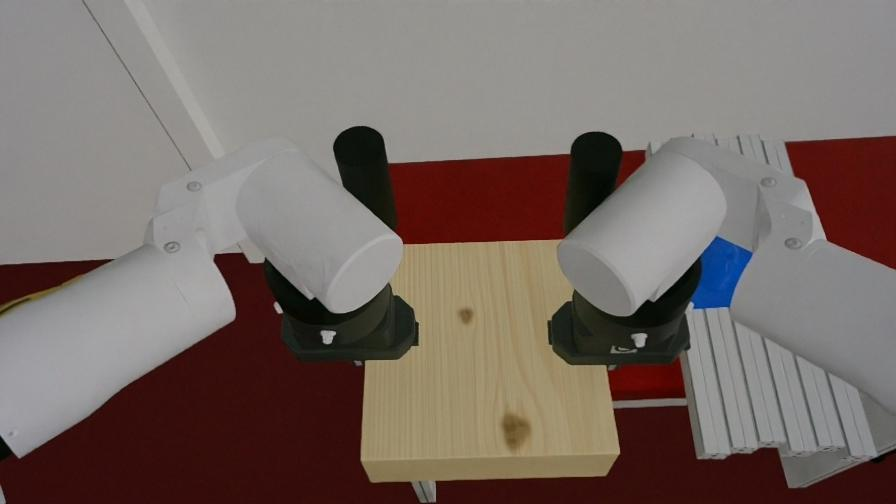

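{"api": "move", "payload": {"base": {"x_m_s":-0.35,"for_s":2.0}, "cameras": []}}

{"api": "move", "payload": {"base": {"turn_rad_s":-0.8,"for_s":1.963}, "cameras": []}}

{"api": "move", "payload": {"base": {"x_m_s":0.4,"for_s":3.53}, "cameras": []}}

{"api": "move", "payload": {"base": {"turn_rad_s":0.8,"for_s":2.0}, "joints": {"torso_squat_rad":0.3,"torso_shift_rad":0.3,"head_tilt_rad":0.75}, "min_time_s": 3, "cameras": ["head_camera"]}}

Scene clock: 46.03 s.
Joint torques (N m): left_arm=[-27.79 -32.81 10.42 -26.96 10.79 -10.03 -0.38] | right_arm=[-33.52 32.4 -10.33 -27.43 -8.54 -10.16 -1.03]
External joint torques (N m): left_arm=[-10.3 -36.44 4.35 -21.21 10.76 -9.91 -0.38] | right_arm=[-16.23 36.46 -4.66 -22.09 -8.77 -10.09 -1.03]
Motor temperatures (°C): left_arm=[31 29 31 38 36 35 37] | right_arm=[35 31 32 34 37 39 34]
Wrist force (N): left_arm=[-58.5 7.9 -20.3] | right_arm=[-57.2 5.3 -18.3]
Wrist torque (N m): left_arm=[-0.47 0.74 0.64] | right_arm=[-0.14 -0.09 0.55]
Wrist force, peak (N): left_arm=[-58.4 8.4 -21.4] | right_arm=[-58.9 5.5 -17.4]
move: done
base_odometry: x=-0.026 y=+1.214 heading=-0.001
lidar_m: 0.93 1.57 2.07 4.39 1.51 1.08 1.01 1.07 1.43 3.58 1.36 1.13
base_status: done (sent for 2 of 2 s)
joint_positions: torso_squat_rad=+0.020 torso_shift_rad=+0.000 torso_pitch_rad=+0.251 torso_yaw_rad=+0.000 left_shoulder_pitch_rad=-0.897 left_shoulder_roll_rad=+0.411 left_shoulder_yaw_rad=-0.900 left_elbow_rad=-1.115 left_forearm_roll_rad=+0.763 left_wrist_pitch_rad=+1.296 left_hand_roll_rad=-0.774 left_gripper_m=-0.001 right_shoulder_pitch_rad=-0.896 right_shoulder_roll_rad=-0.412 right_shoulder_yaw_rad=+0.900 right_elbow_rad=-1.115 right_forearm_roll_rad=-0.764 right_wrist_pitch_rad=+1.296 right_hand_roll_rad=+0.774 right_gripper_m=-0.001 head_pan_rad=+0.000 head_tilt_rad=+0.850
joint_status: not commanded
wheel_motors_off: 0
motor_effort: left_wheel=-15(28) right_wheel=+15(50)
chest: x=-0.1511 y=+0.0001 z=+1.2801 quat_wxyz=(+0.992, +0.000, +0.125, +0.000) (m; base frame)
left_hand: x=+0.2374 y=+0.1165 z=+0.8314 quat_wxyz=(+0.709, +0.005, +0.005, -0.705) (m; base frame)
right_hand: x=+0.2366 y=-0.1166 z=+0.8309 quat_wxyz=(+0.710, -0.005, +0.006, +0.705) (m; base frame)
pictures: none
No camera images: "cameras" was empty.

Scene clock: 49.93 s.
Joint torques (N m): left_arm=[-27.75 -32.67 10.24 -27.06 10.76 -10.1 -0.36] | right_arm=[-33.39 32.63 -10.2 -27.49 -8.49 -10.21 -0.96]
External joint torques (N m): left_arm=[-10.26 -36.3 4.18 -21.31 10.74 -9.97 -0.36] | right_arm=[-16.11 36.69 -4.53 -22.15 -8.73 -10.14 -0.96]
Motor temperatures (°C): left_arm=[32 29 31 39 36 35 37] | right_arm=[36 32 32 34 37 39 34]
Wrist force (N): left_arm=[-56.7 7.4 -20.6] | right_arm=[-57.6 5.4 -17.8]
Wrist torque (N m): left_arm=[-0.39 0.90 0.61] | right_arm=[-0.14 -0.12 0.54]
Wrist force, peak (N): left_arm=[-58.1 8.1 -21.0] | right_arm=[-58.4 5.3 -17.9]
move: done
base_odometry: x=-0.027 y=+1.214 heading=-1.573
lidar_m: 3.44 1.36 1.14 0.91 1.56 2.05 4.38 1.56 1.10 1.03 1.04 1.40
base_status: done (sent for 1.97 of 1.97 s)
joint_positions: torso_squat_rad=+0.020 torso_shift_rad=+0.000 torso_pitch_rad=+0.251 torso_yaw_rad=+0.000 left_shoulder_pitch_rad=-0.897 left_shoulder_roll_rad=+0.411 left_shoulder_yaw_rad=-0.900 left_elbow_rad=-1.115 left_forearm_roll_rad=+0.763 left_wrist_pitch_rad=+1.296 left_hand_roll_rad=-0.774 left_gripper_m=-0.001 right_shoulder_pitch_rad=-0.896 right_shoulder_roll_rad=-0.412 right_shoulder_yaw_rad=+0.900 right_elbow_rad=-1.115 right_forearm_roll_rad=-0.764 right_wrist_pitch_rad=+1.296 right_hand_roll_rad=+0.774 right_gripper_m=-0.001 head_pan_rad=+0.000 head_tilt_rad=+0.850
joint_status: not commanded
wheel_motors_off: 0
motor_effort: left_wheel=+16(49) right_wheel=+4(49)
chest: x=-0.1511 y=+0.0001 z=+1.2801 quat_wxyz=(+0.992, +0.000, +0.125, +0.000) (m; base frame)
left_hand: x=+0.2374 y=+0.1164 z=+0.8314 quat_wxyz=(+0.709, +0.005, +0.005, -0.705) (m; base frame)
right_hand: x=+0.2367 y=-0.1166 z=+0.8309 quat_wxyz=(+0.710, -0.005, +0.006, +0.705) (m; base frame)
pictures: none
No camera images: "cameras" was empty.

Scene clock: 54.80 s.
Joint torques (N m): left_arm=[-27.39 -32.55 10.68 -27.2 10.88 -10.06 -0.29] | right_arm=[-33.33 32.55 -10.42 -27.53 -8.57 -10.08 -0.9]
External joint torques (N m): left_arm=[-9.9 -36.18 4.62 -21.45 10.85 -9.94 -0.29] | right_arm=[-16.05 36.6 -4.74 -22.19 -8.8 -10.02 -0.9]
Motor temperatures (°C): left_arm=[32 29 31 39 37 35 37] | right_arm=[36 32 32 35 38 40 34]
Wrist force (N): left_arm=[-57.1 8.0 -21.4] | right_arm=[-57.3 5.6 -16.5]
Wrist torque (N m): left_arm=[-0.44 0.95 0.64] | right_arm=[-0.18 -0.09 0.55]
Wrist force, peak (N): left_arm=[-58.3 8.6 -21.4] | right_arm=[-58.5 6.1 -17.6]
move: done
base_odometry: x=-0.031 y=-0.200 heading=-1.573
lidar_m: 3.20 1.22 0.87 0.80 0.84 1.77 4.62 1.45 1.03 0.97 0.99 1.31
base_status: done (sent for 3.53 of 3.53 s)
joint_positions: torso_squat_rad=+0.020 torso_shift_rad=+0.000 torso_pitch_rad=+0.251 torso_yaw_rad=+0.000 left_shoulder_pitch_rad=-0.897 left_shoulder_roll_rad=+0.411 left_shoulder_yaw_rad=-0.900 left_elbow_rad=-1.115 left_forearm_roll_rad=+0.763 left_wrist_pitch_rad=+1.296 left_hand_roll_rad=-0.774 left_gripper_m=-0.001 right_shoulder_pitch_rad=-0.896 right_shoulder_roll_rad=-0.412 right_shoulder_yaw_rad=+0.900 right_elbow_rad=-1.114 right_forearm_roll_rad=-0.764 right_wrist_pitch_rad=+1.296 right_hand_roll_rad=+0.774 right_gripper_m=-0.001 head_pan_rad=+0.000 head_tilt_rad=+0.850
joint_status: not commanded
wheel_motors_off: 0
motor_effort: left_wheel=+1(47) right_wheel=-1(40)
chest: x=-0.1510 y=+0.0001 z=+1.2801 quat_wxyz=(+0.992, +0.000, +0.125, +0.000) (m; base frame)
left_hand: x=+0.2374 y=+0.1164 z=+0.8314 quat_wxyz=(+0.709, +0.005, +0.005, -0.705) (m; base frame)
right_hand: x=+0.2367 y=-0.1166 z=+0.8308 quat_wxyz=(+0.710, -0.005, +0.006, +0.705) (m; base frame)
pictures: none
No camera images: "cameras" was empty.

Scene clock: 58.73 s.
Joint torques (N m): left_arm=[-27.24 -32.73 10.8 -27.15 10.93 -10.05 -0.28] | right_arm=[-33.22 32.6 -10.56 -27.63 -8.51 -10.12 -0.84]
External joint torques (N m): left_arm=[-9.76 -36.37 4.74 -21.41 10.91 -9.93 -0.28] | right_arm=[-15.95 36.65 -4.89 -22.29 -8.74 -10.06 -0.84]
Motor temperatures (°C): left_arm=[32 30 32 40 37 35 37] | right_arm=[36 32 32 35 38 40 34]
Wrist force (N): left_arm=[-57.7 7.4 -20.9] | right_arm=[-57.1 5.7 -17.7]
Wrist torque (N m): left_arm=[-0.43 0.90 0.69] | right_arm=[-0.22 -0.05 0.55]
Wrist force, peak (N): left_arm=[-58.6 8.0 -21.4] | right_arm=[-58.5 5.7 -17.3]
move: done
base_odometry: x=-0.031 y=-0.200 heading=+0.026
lidar_m: 0.81 0.84 1.75 3.86 1.37 0.99 0.95 1.01 1.38 3.68 1.17 0.85
base_status: done (sent for 2 of 2 s)
joint_positions: torso_squat_rad=+0.300 torso_shift_rad=+0.300 torso_pitch_rad=+0.251 torso_yaw_rad=+0.000 left_shoulder_pitch_rad=-0.897 left_shoulder_roll_rad=+0.411 left_shoulder_yaw_rad=-0.900 left_elbow_rad=-1.115 left_forearm_roll_rad=+0.763 left_wrist_pitch_rad=+1.296 left_hand_roll_rad=-0.774 left_gripper_m=-0.001 right_shoulder_pitch_rad=-0.896 right_shoulder_roll_rad=-0.412 right_shoulder_yaw_rad=+0.900 right_elbow_rad=-1.114 right_forearm_roll_rad=-0.764 right_wrist_pitch_rad=+1.296 right_hand_roll_rad=+0.774 right_gripper_m=-0.001 head_pan_rad=+0.000 head_tilt_rad=+0.750
joint_status: all done
wheel_motors_off: 0
motor_effort: left_wheel=-5(41) right_wheel=+15(43)
chest: x=+0.0467 y=+0.0001 z=+1.2191 quat_wxyz=(+0.992, +0.000, +0.125, +0.000) (m; base frame)
left_hand: x=+0.4351 y=+0.1164 z=+0.7702 quat_wxyz=(+0.709, +0.005, +0.005, -0.705) (m; base frame)
right_hand: x=+0.4343 y=-0.1166 z=+0.7697 quat_wxyz=(+0.710, -0.005, +0.006, +0.705) (m; base frame)
pictures: head_camera
camera_calibration:
head_camera: T_world_to_cam=[[-0.0106502, -0.999502, -0.0297183, 0.0421936], [-0.809669, 0.0260602, -0.586308, 0.972007], [0.586791, 0.0178177, -0.809543, 1.01544], [0, 0, 0, 1]] pos_world=[0.191606, -0.00125082, 1.39319]

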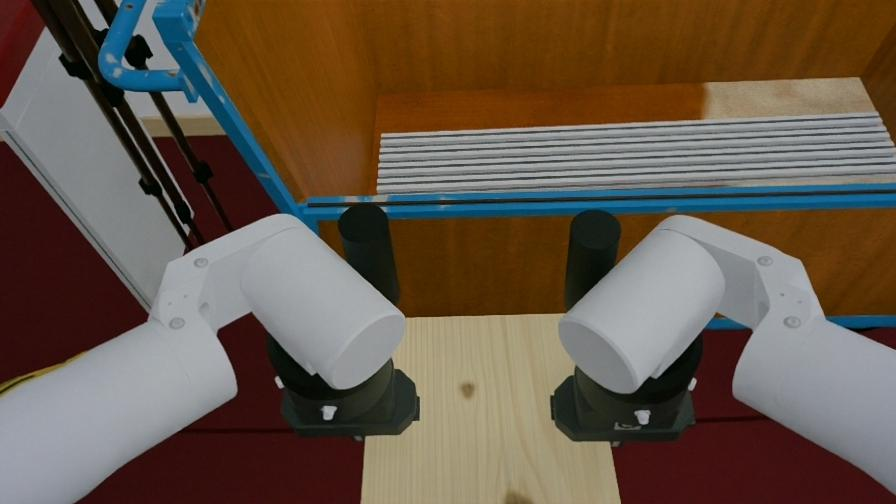

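{"api": "move", "payload": {"base": {"turn_rad_s":-0.45,"for_s":0.64}, "cameras": []}}

{"api": "move", "payload": {"base": {"x_m_s":0.3,"for_s":1.3}, "cameras": []}}

{"api": "move", "payload": {"base": {"turn_rad_s":0.45,"for_s":0.68}, "cameras": ["head_camera","left_wrist_camera"]}}

Scene clock: 64.33 s.
Joint torques (N m): left_arm=[-27.34 -32.44 10.64 -27.19 10.9 -10.12 -0.26] | right_arm=[-33.5 32.6 -10.45 -27.55 -8.63 -10.23 -0.99]
External joint torques (N m): left_arm=[-9.87 -36.07 4.58 -21.44 10.88 -10 -0.26] | right_arm=[-16.24 36.65 -4.78 -22.21 -8.86 -10.16 -0.98]
Motor temperatures (°C): left_arm=[32 30 32 40 37 36 37] | right_arm=[36 33 32 36 38 41 34]
Wrist force (N): left_arm=[-57.7 8.1 -21.4] | right_arm=[-57.4 4.9 -17.5]
Wrist torque (N m): left_arm=[-0.44 0.91 0.66] | right_arm=[-0.12 -0.09 0.53]
Wrist force, peak (N): left_arm=[-58.5 8.2 -21.5] | right_arm=[-58.6 5.5 -17.1]
move: done
base_odometry: x=-0.031 y=-0.200 heading=-0.174
lidar_m: 0.81 0.81 1.23 3.57 1.78 1.09 0.96 0.98 1.17 2.16 2.88 0.92
base_status: done (sent for 0.63 of 0.63 s)
joint_positions: torso_squat_rad=+0.300 torso_shift_rad=+0.300 torso_pitch_rad=+0.251 torso_yaw_rad=+0.000 left_shoulder_pitch_rad=-0.897 left_shoulder_roll_rad=+0.411 left_shoulder_yaw_rad=-0.900 left_elbow_rad=-1.115 left_forearm_roll_rad=+0.763 left_wrist_pitch_rad=+1.296 left_hand_roll_rad=-0.774 left_gripper_m=-0.001 right_shoulder_pitch_rad=-0.896 right_shoulder_roll_rad=-0.412 right_shoulder_yaw_rad=+0.900 right_elbow_rad=-1.114 right_forearm_roll_rad=-0.764 right_wrist_pitch_rad=+1.296 right_hand_roll_rad=+0.774 right_gripper_m=-0.001 head_pan_rad=+0.000 head_tilt_rad=+0.750
joint_status: not commanded
wheel_motors_off: 0
motor_effort: left_wheel=+3(19) right_wheel=-13(32)
chest: x=+0.0467 y=+0.0001 z=+1.2191 quat_wxyz=(+0.992, +0.000, +0.125, +0.000) (m; base frame)
left_hand: x=+0.4351 y=+0.1164 z=+0.7703 quat_wxyz=(+0.709, +0.005, +0.005, -0.705) (m; base frame)
right_hand: x=+0.4343 y=-0.1166 z=+0.7697 quat_wxyz=(+0.710, -0.005, +0.006, +0.705) (m; base frame)
pictures: none
No camera images: "cameras" was empty.

Scene clock: 66.77 s.
Joint torques (N m): left_arm=[-26.91 -32.44 10.63 -27.25 11.03 -10.08 -0.37] | right_arm=[-32.89 32.68 -10.47 -27.47 -8.57 -10.1 -1.07]
External joint torques (N m): left_arm=[-9.44 -36.07 4.57 -21.51 11.01 -9.95 -0.38] | right_arm=[-15.63 36.73 -4.8 -22.14 -8.8 -10.03 -1.07]
Motor temperatures (°C): left_arm=[32 30 32 40 37 36 37] | right_arm=[36 33 32 36 38 41 34]
Wrist force (N): left_arm=[-57.2 8.6 -21.5] | right_arm=[-57.8 5.0 -16.8]
Wrist torque (N m): left_arm=[-0.54 0.92 0.64] | right_arm=[-0.12 -0.10 0.53]
Wrist force, peak (N): left_arm=[-59.0 8.2 -21.6] | right_arm=[-58.4 4.2 -17.9]
move: done
base_odometry: x=+0.353 y=-0.267 heading=-0.173
lidar_m: 0.42 0.43 0.53 1.65 2.48 1.51 1.35 1.36 1.64 3.02 0.79 0.49
base_status: done (sent for 1.3 of 1.3 s)
joint_positions: torso_squat_rad=+0.300 torso_shift_rad=+0.300 torso_pitch_rad=+0.251 torso_yaw_rad=+0.000 left_shoulder_pitch_rad=-0.897 left_shoulder_roll_rad=+0.411 left_shoulder_yaw_rad=-0.900 left_elbow_rad=-1.115 left_forearm_roll_rad=+0.763 left_wrist_pitch_rad=+1.296 left_hand_roll_rad=-0.774 left_gripper_m=-0.001 right_shoulder_pitch_rad=-0.896 right_shoulder_roll_rad=-0.412 right_shoulder_yaw_rad=+0.900 right_elbow_rad=-1.114 right_forearm_roll_rad=-0.764 right_wrist_pitch_rad=+1.296 right_hand_roll_rad=+0.774 right_gripper_m=-0.001 head_pan_rad=+0.000 head_tilt_rad=+0.750
joint_status: not commanded
wheel_motors_off: 0
motor_effort: left_wheel=+13(46) right_wheel=-14(29)
chest: x=+0.0467 y=+0.0001 z=+1.2191 quat_wxyz=(+0.992, +0.000, +0.125, +0.000) (m; base frame)
left_hand: x=+0.4351 y=+0.1164 z=+0.7703 quat_wxyz=(+0.709, +0.005, +0.005, -0.705) (m; base frame)
right_hand: x=+0.4343 y=-0.1166 z=+0.7697 quat_wxyz=(+0.710, -0.005, +0.006, +0.705) (m; base frame)
pictures: none
No camera images: "cameras" was empty.

Scene clock: 68.43 s.
Joint torques (N m): left_arm=[-27.09 -33.05 10.7 -27.2 10.9 -10.02 -0.31] | right_arm=[-33.36 32.8 -10.19 -27.62 -8.55 -10.1 -0.88]
External joint torques (N m): left_arm=[-9.62 -36.68 4.65 -21.45 10.87 -9.9 -0.31] | right_arm=[-16.09 36.86 -4.51 -22.28 -8.78 -10.03 -0.88]
Motor temperatures (°C): left_arm=[32 30 32 41 37 36 37] | right_arm=[36 33 32 37 38 41 34]
Wrist force (N): left_arm=[-57.5 7.9 -21.9] | right_arm=[-57.6 5.6 -17.2]
Wrist torque (N m): left_arm=[-0.41 0.87 0.66] | right_arm=[-0.17 -0.12 0.52]
Wrist force, peak (N): left_arm=[-58.5 8.8 -21.4] | right_arm=[-58.5 5.8 -17.0]
move: done
base_odometry: x=+0.353 y=-0.267 heading=+0.049
lidar_m: 0.42 0.45 1.01 4.94 1.87 1.38 1.33 1.41 1.96 4.51 0.60 0.45
base_status: done (sent for 0.67 of 0.67 s)
joint_positions: torso_squat_rad=+0.300 torso_shift_rad=+0.300 torso_pitch_rad=+0.251 torso_yaw_rad=+0.000 left_shoulder_pitch_rad=-0.897 left_shoulder_roll_rad=+0.411 left_shoulder_yaw_rad=-0.900 left_elbow_rad=-1.115 left_forearm_roll_rad=+0.763 left_wrist_pitch_rad=+1.296 left_hand_roll_rad=-0.774 left_gripper_m=-0.001 right_shoulder_pitch_rad=-0.896 right_shoulder_roll_rad=-0.412 right_shoulder_yaw_rad=+0.900 right_elbow_rad=-1.114 right_forearm_roll_rad=-0.764 right_wrist_pitch_rad=+1.296 right_hand_roll_rad=+0.774 right_gripper_m=-0.001 head_pan_rad=+0.000 head_tilt_rad=+0.750
joint_status: not commanded
wheel_motors_off: 0
motor_effort: left_wheel=-11(32) right_wheel=+3(24)
chest: x=+0.0467 y=+0.0001 z=+1.2191 quat_wxyz=(+0.992, +0.000, +0.125, +0.000) (m; base frame)
left_hand: x=+0.4351 y=+0.1164 z=+0.7703 quat_wxyz=(+0.709, +0.005, +0.005, -0.705) (m; base frame)
right_hand: x=+0.4343 y=-0.1166 z=+0.7698 quat_wxyz=(+0.710, -0.005, +0.006, +0.705) (m; base frame)
pictures: head_camera, left_wrist_camera
camera_calibration:
head_camera: T_world_to_cam=[[-0.0105684, -0.999504, -0.029661, 0.0420978], [-0.809669, 0.0259604, -0.586313, 0.972013], [0.586792, 0.0178192, -0.809542, 1.01543], [0, 0, 0, 1]] pos_world=[0.191606, -0.00125112, 1.39319]
left_wrist_camera: T_world_to_cam=[[0.033617, -0.999162, -0.0233511, 0.119149], [-0.888008, -0.0405818, 0.458034, 0.0673369], [-0.458598, 0.00533825, -0.888628, 0.955877], [0, 0, 0, 1]] pos_world=[0.494153, 0.116679, 0.821359]

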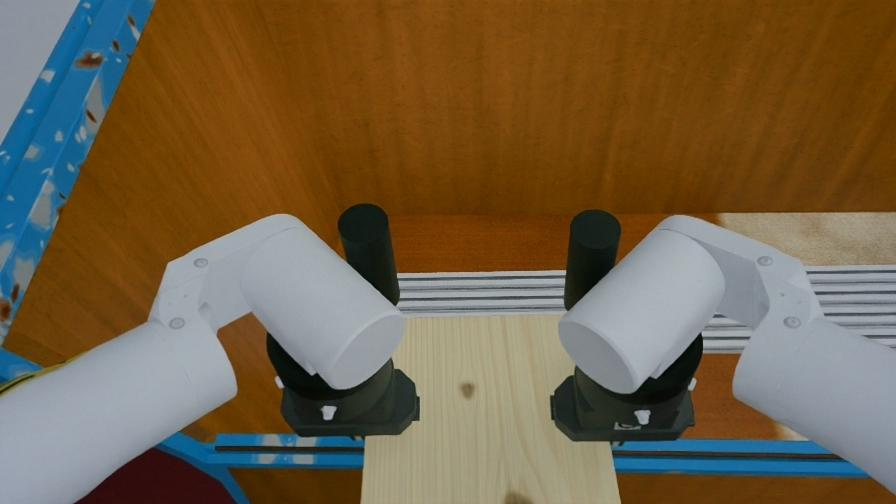

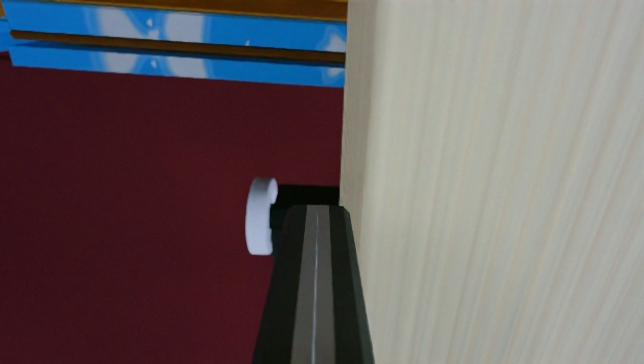

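{"api": "move", "payload": {"base": {"x_m_s":0.25,"for_s":0.8}, "cameras": []}}

{"api": "move", "payload": {"joints": {"torso_squat_rad":0.80,"torso_shift_rad":0.3,"torso_pitch_rad":0.735,"left_shoulder_pitch_rad":-1.104,"left_shoulder_roll_rad":0.434,"left_shoulder_yaw_rad":-0.841,"left_elbow_rad":-1.055,"left_forearm_roll_rad":0.545,"left_wrist_pitch_rad":1.0836,"left_hand_roll_rad":-0.725,"right_shoulder_pitch_rad":-1.104,"right_shoulder_roll_rad":-0.434,"right_shoulder_yaw_rad":0.841,"right_elbow_rad":-1.055,"right_forearm_roll_rad":-0.545,"right_wrist_pitch_rad":1.0836,"right_hand_roll_rad":0.725,"head_tilt_rad":0.5}, "min_time_s": 3}}

Scene clock: 72.80 s.
Joint torques (N m): left_arm=[-26.99 -32.67 10.85 -27.32 10.97 -10.08 -0.39] | right_arm=[-33.23 32.28 -10.64 -27.52 -8.43 -10.05 -0.89]
External joint torques (N m): left_arm=[-9.51 -36.3 4.79 -21.57 10.95 -9.96 -0.39] | right_arm=[-15.96 36.33 -4.97 -22.18 -8.66 -9.99 -0.89]
Motor temperatures (°C): left_arm=[32 30 32 41 38 36 37] | right_arm=[36 33 32 37 38 41 34]
Wrist force (N): left_arm=[-57.4 7.8 -21.3] | right_arm=[-57.4 5.7 -16.8]
Wrist torque (N m): left_arm=[-0.45 0.95 0.62] | right_arm=[-0.16 -0.09 0.53]
Wrist force, peak (N): left_arm=[-58.1 8.9 -21.7] | right_arm=[-58.4 6.3 -16.8]
move: done
base_odometry: x=+0.553 y=-0.257 heading=+0.048
lidar_m: 0.23 0.25 0.35 4.29 2.16 1.59 1.53 1.61 2.25 0.86 0.32 0.24
base_status: done (sent for 0.8 of 0.8 s)
joint_positions: torso_squat_rad=+0.300 torso_shift_rad=+0.300 torso_pitch_rad=+0.251 torso_yaw_rad=+0.000 left_shoulder_pitch_rad=-0.897 left_shoulder_roll_rad=+0.411 left_shoulder_yaw_rad=-0.900 left_elbow_rad=-1.115 left_forearm_roll_rad=+0.763 left_wrist_pitch_rad=+1.296 left_hand_roll_rad=-0.774 left_gripper_m=-0.001 right_shoulder_pitch_rad=-0.896 right_shoulder_roll_rad=-0.412 right_shoulder_yaw_rad=+0.900 right_elbow_rad=-1.114 right_forearm_roll_rad=-0.764 right_wrist_pitch_rad=+1.296 right_hand_roll_rad=+0.774 right_gripper_m=-0.001 head_pan_rad=+0.000 head_tilt_rad=+0.750
joint_status: not commanded
wheel_motors_off: 0
motor_effort: left_wheel=-3(26) right_wheel=+0(42)
chest: x=+0.0467 y=+0.0001 z=+1.2191 quat_wxyz=(+0.992, +0.000, +0.125, +0.000) (m; base frame)
left_hand: x=+0.4351 y=+0.1164 z=+0.7703 quat_wxyz=(+0.709, +0.005, +0.005, -0.705) (m; base frame)
right_hand: x=+0.4343 y=-0.1166 z=+0.7697 quat_wxyz=(+0.710, -0.005, +0.006, +0.705) (m; base frame)
pictures: none
No camera images: "cameras" was empty.

Scene clock: 76.10 s.
Joint torques (N m): left_arm=[-25.65 -30.4 7.67 -26.87 8.37 -10.23 0.8] | right_arm=[-29.11 30.9 -7.02 -28.02 -7.16 -9.01 -0.76]
External joint torques (N m): left_arm=[-12.66 -32.74 3.65 -20.81 8.35 -10.11 0.8] | right_arm=[-16.35 33.73 -3.24 -22.42 -7.37 -8.94 -0.76]
Motor temperatures (°C): left_arm=[32 30 32 41 38 36 37] | right_arm=[37 33 32 37 38 41 34]
Wrist force (N): left_arm=[-51.6 3.4 -18.7] | right_arm=[-51.4 1.5 -17.6]
Wrist torque (N m): left_arm=[-0.16 0.63 -0.43] | right_arm=[-0.28 0.07 0.47]
Wrist force, peak (N): left_arm=[-66.7 3.9 -21.3] | right_arm=[-66.6 1.7 -18.7]
move: done
base_odometry: x=+0.553 y=-0.257 heading=+0.048
lidar_m: 0.23 0.24 0.33 4.30 2.15 1.59 1.53 1.62 2.24 0.86 0.32 0.23
base_status: not commanded
joint_positions: torso_squat_rad=+0.800 torso_shift_rad=+0.300 torso_pitch_rad=+0.736 torso_yaw_rad=+0.000 left_shoulder_pitch_rad=-1.101 left_shoulder_roll_rad=+0.442 left_shoulder_yaw_rad=-0.842 left_elbow_rad=-1.050 left_forearm_roll_rad=+0.543 left_wrist_pitch_rad=+1.086 left_hand_roll_rad=-0.725 left_gripper_m=-0.001 right_shoulder_pitch_rad=-1.100 right_shoulder_roll_rad=-0.442 right_shoulder_yaw_rad=+0.842 right_elbow_rad=-1.049 right_forearm_roll_rad=-0.543 right_wrist_pitch_rad=+1.086 right_hand_roll_rad=+0.725 right_gripper_m=+0.000 head_pan_rad=+0.000 head_tilt_rad=+0.500
joint_status: all done
wheel_motors_off: 0
motor_effort: left_wheel=-1(3) right_wheel=+2(4)
chest: x=+0.1240 y=+0.0001 z=+0.9758 quat_wxyz=(+0.933, +0.000, +0.360, +0.000) (m; base frame)
left_hand: x=+0.4550 y=+0.1156 z=+0.4135 quat_wxyz=(+0.709, +0.004, +0.006, -0.705) (m; base frame)
right_hand: x=+0.4546 y=-0.1161 z=+0.4132 quat_wxyz=(+0.709, -0.004, +0.006, +0.705) (m; base frame)
pictures: head_camera, left_wrist_camera, right_wrist_camera
camera_calibration:
head_camera: T_world_to_cam=[[-0.0172775, -0.999502, -0.0264231, 0.0331707], [-0.923913, 0.026062, -0.381714, 0.728698], [0.382212, 0.0178175, -0.923903, 0.865087], [0, 0, 0, 1]] pos_world=[0.34318, -0.00125082, 1.07829]
left_wrist_camera: T_world_to_cam=[[0.0331749, -0.999193, -0.0226665, 0.109253], [-0.886853, -0.0398874, 0.460327, 0.246884], [-0.46086, 0.00483057, -0.88746, 0.648629], [0, 0, 0, 1]] pos_world=[0.514252, 0.115879, 0.464461]
right_wrist_camera: T_world_to_cam=[[0.0221911, -0.999685, -0.0116976, -0.122498], [-0.860132, -0.0250545, 0.509456, 0.204697], [-0.509589, -0.00124389, -0.860417, 0.659202], [0, 0, 0, 1]] pos_world=[0.514707, -0.116511, 0.461472]

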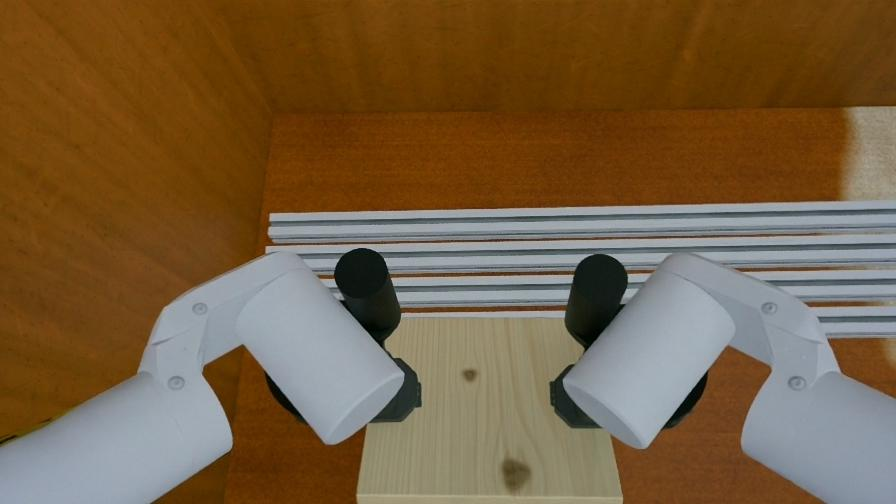

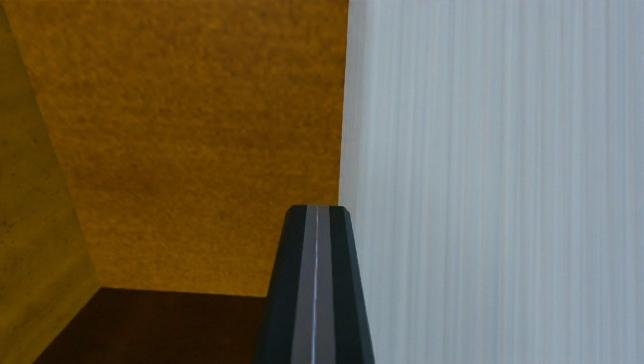

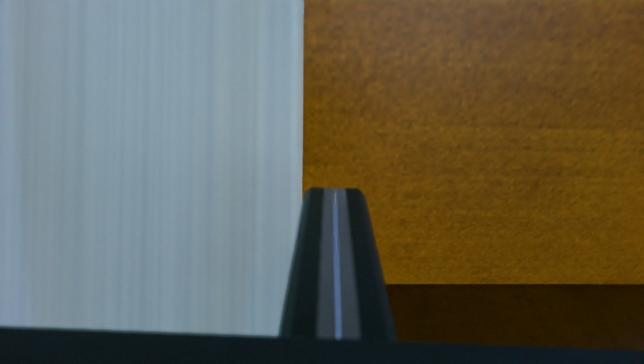

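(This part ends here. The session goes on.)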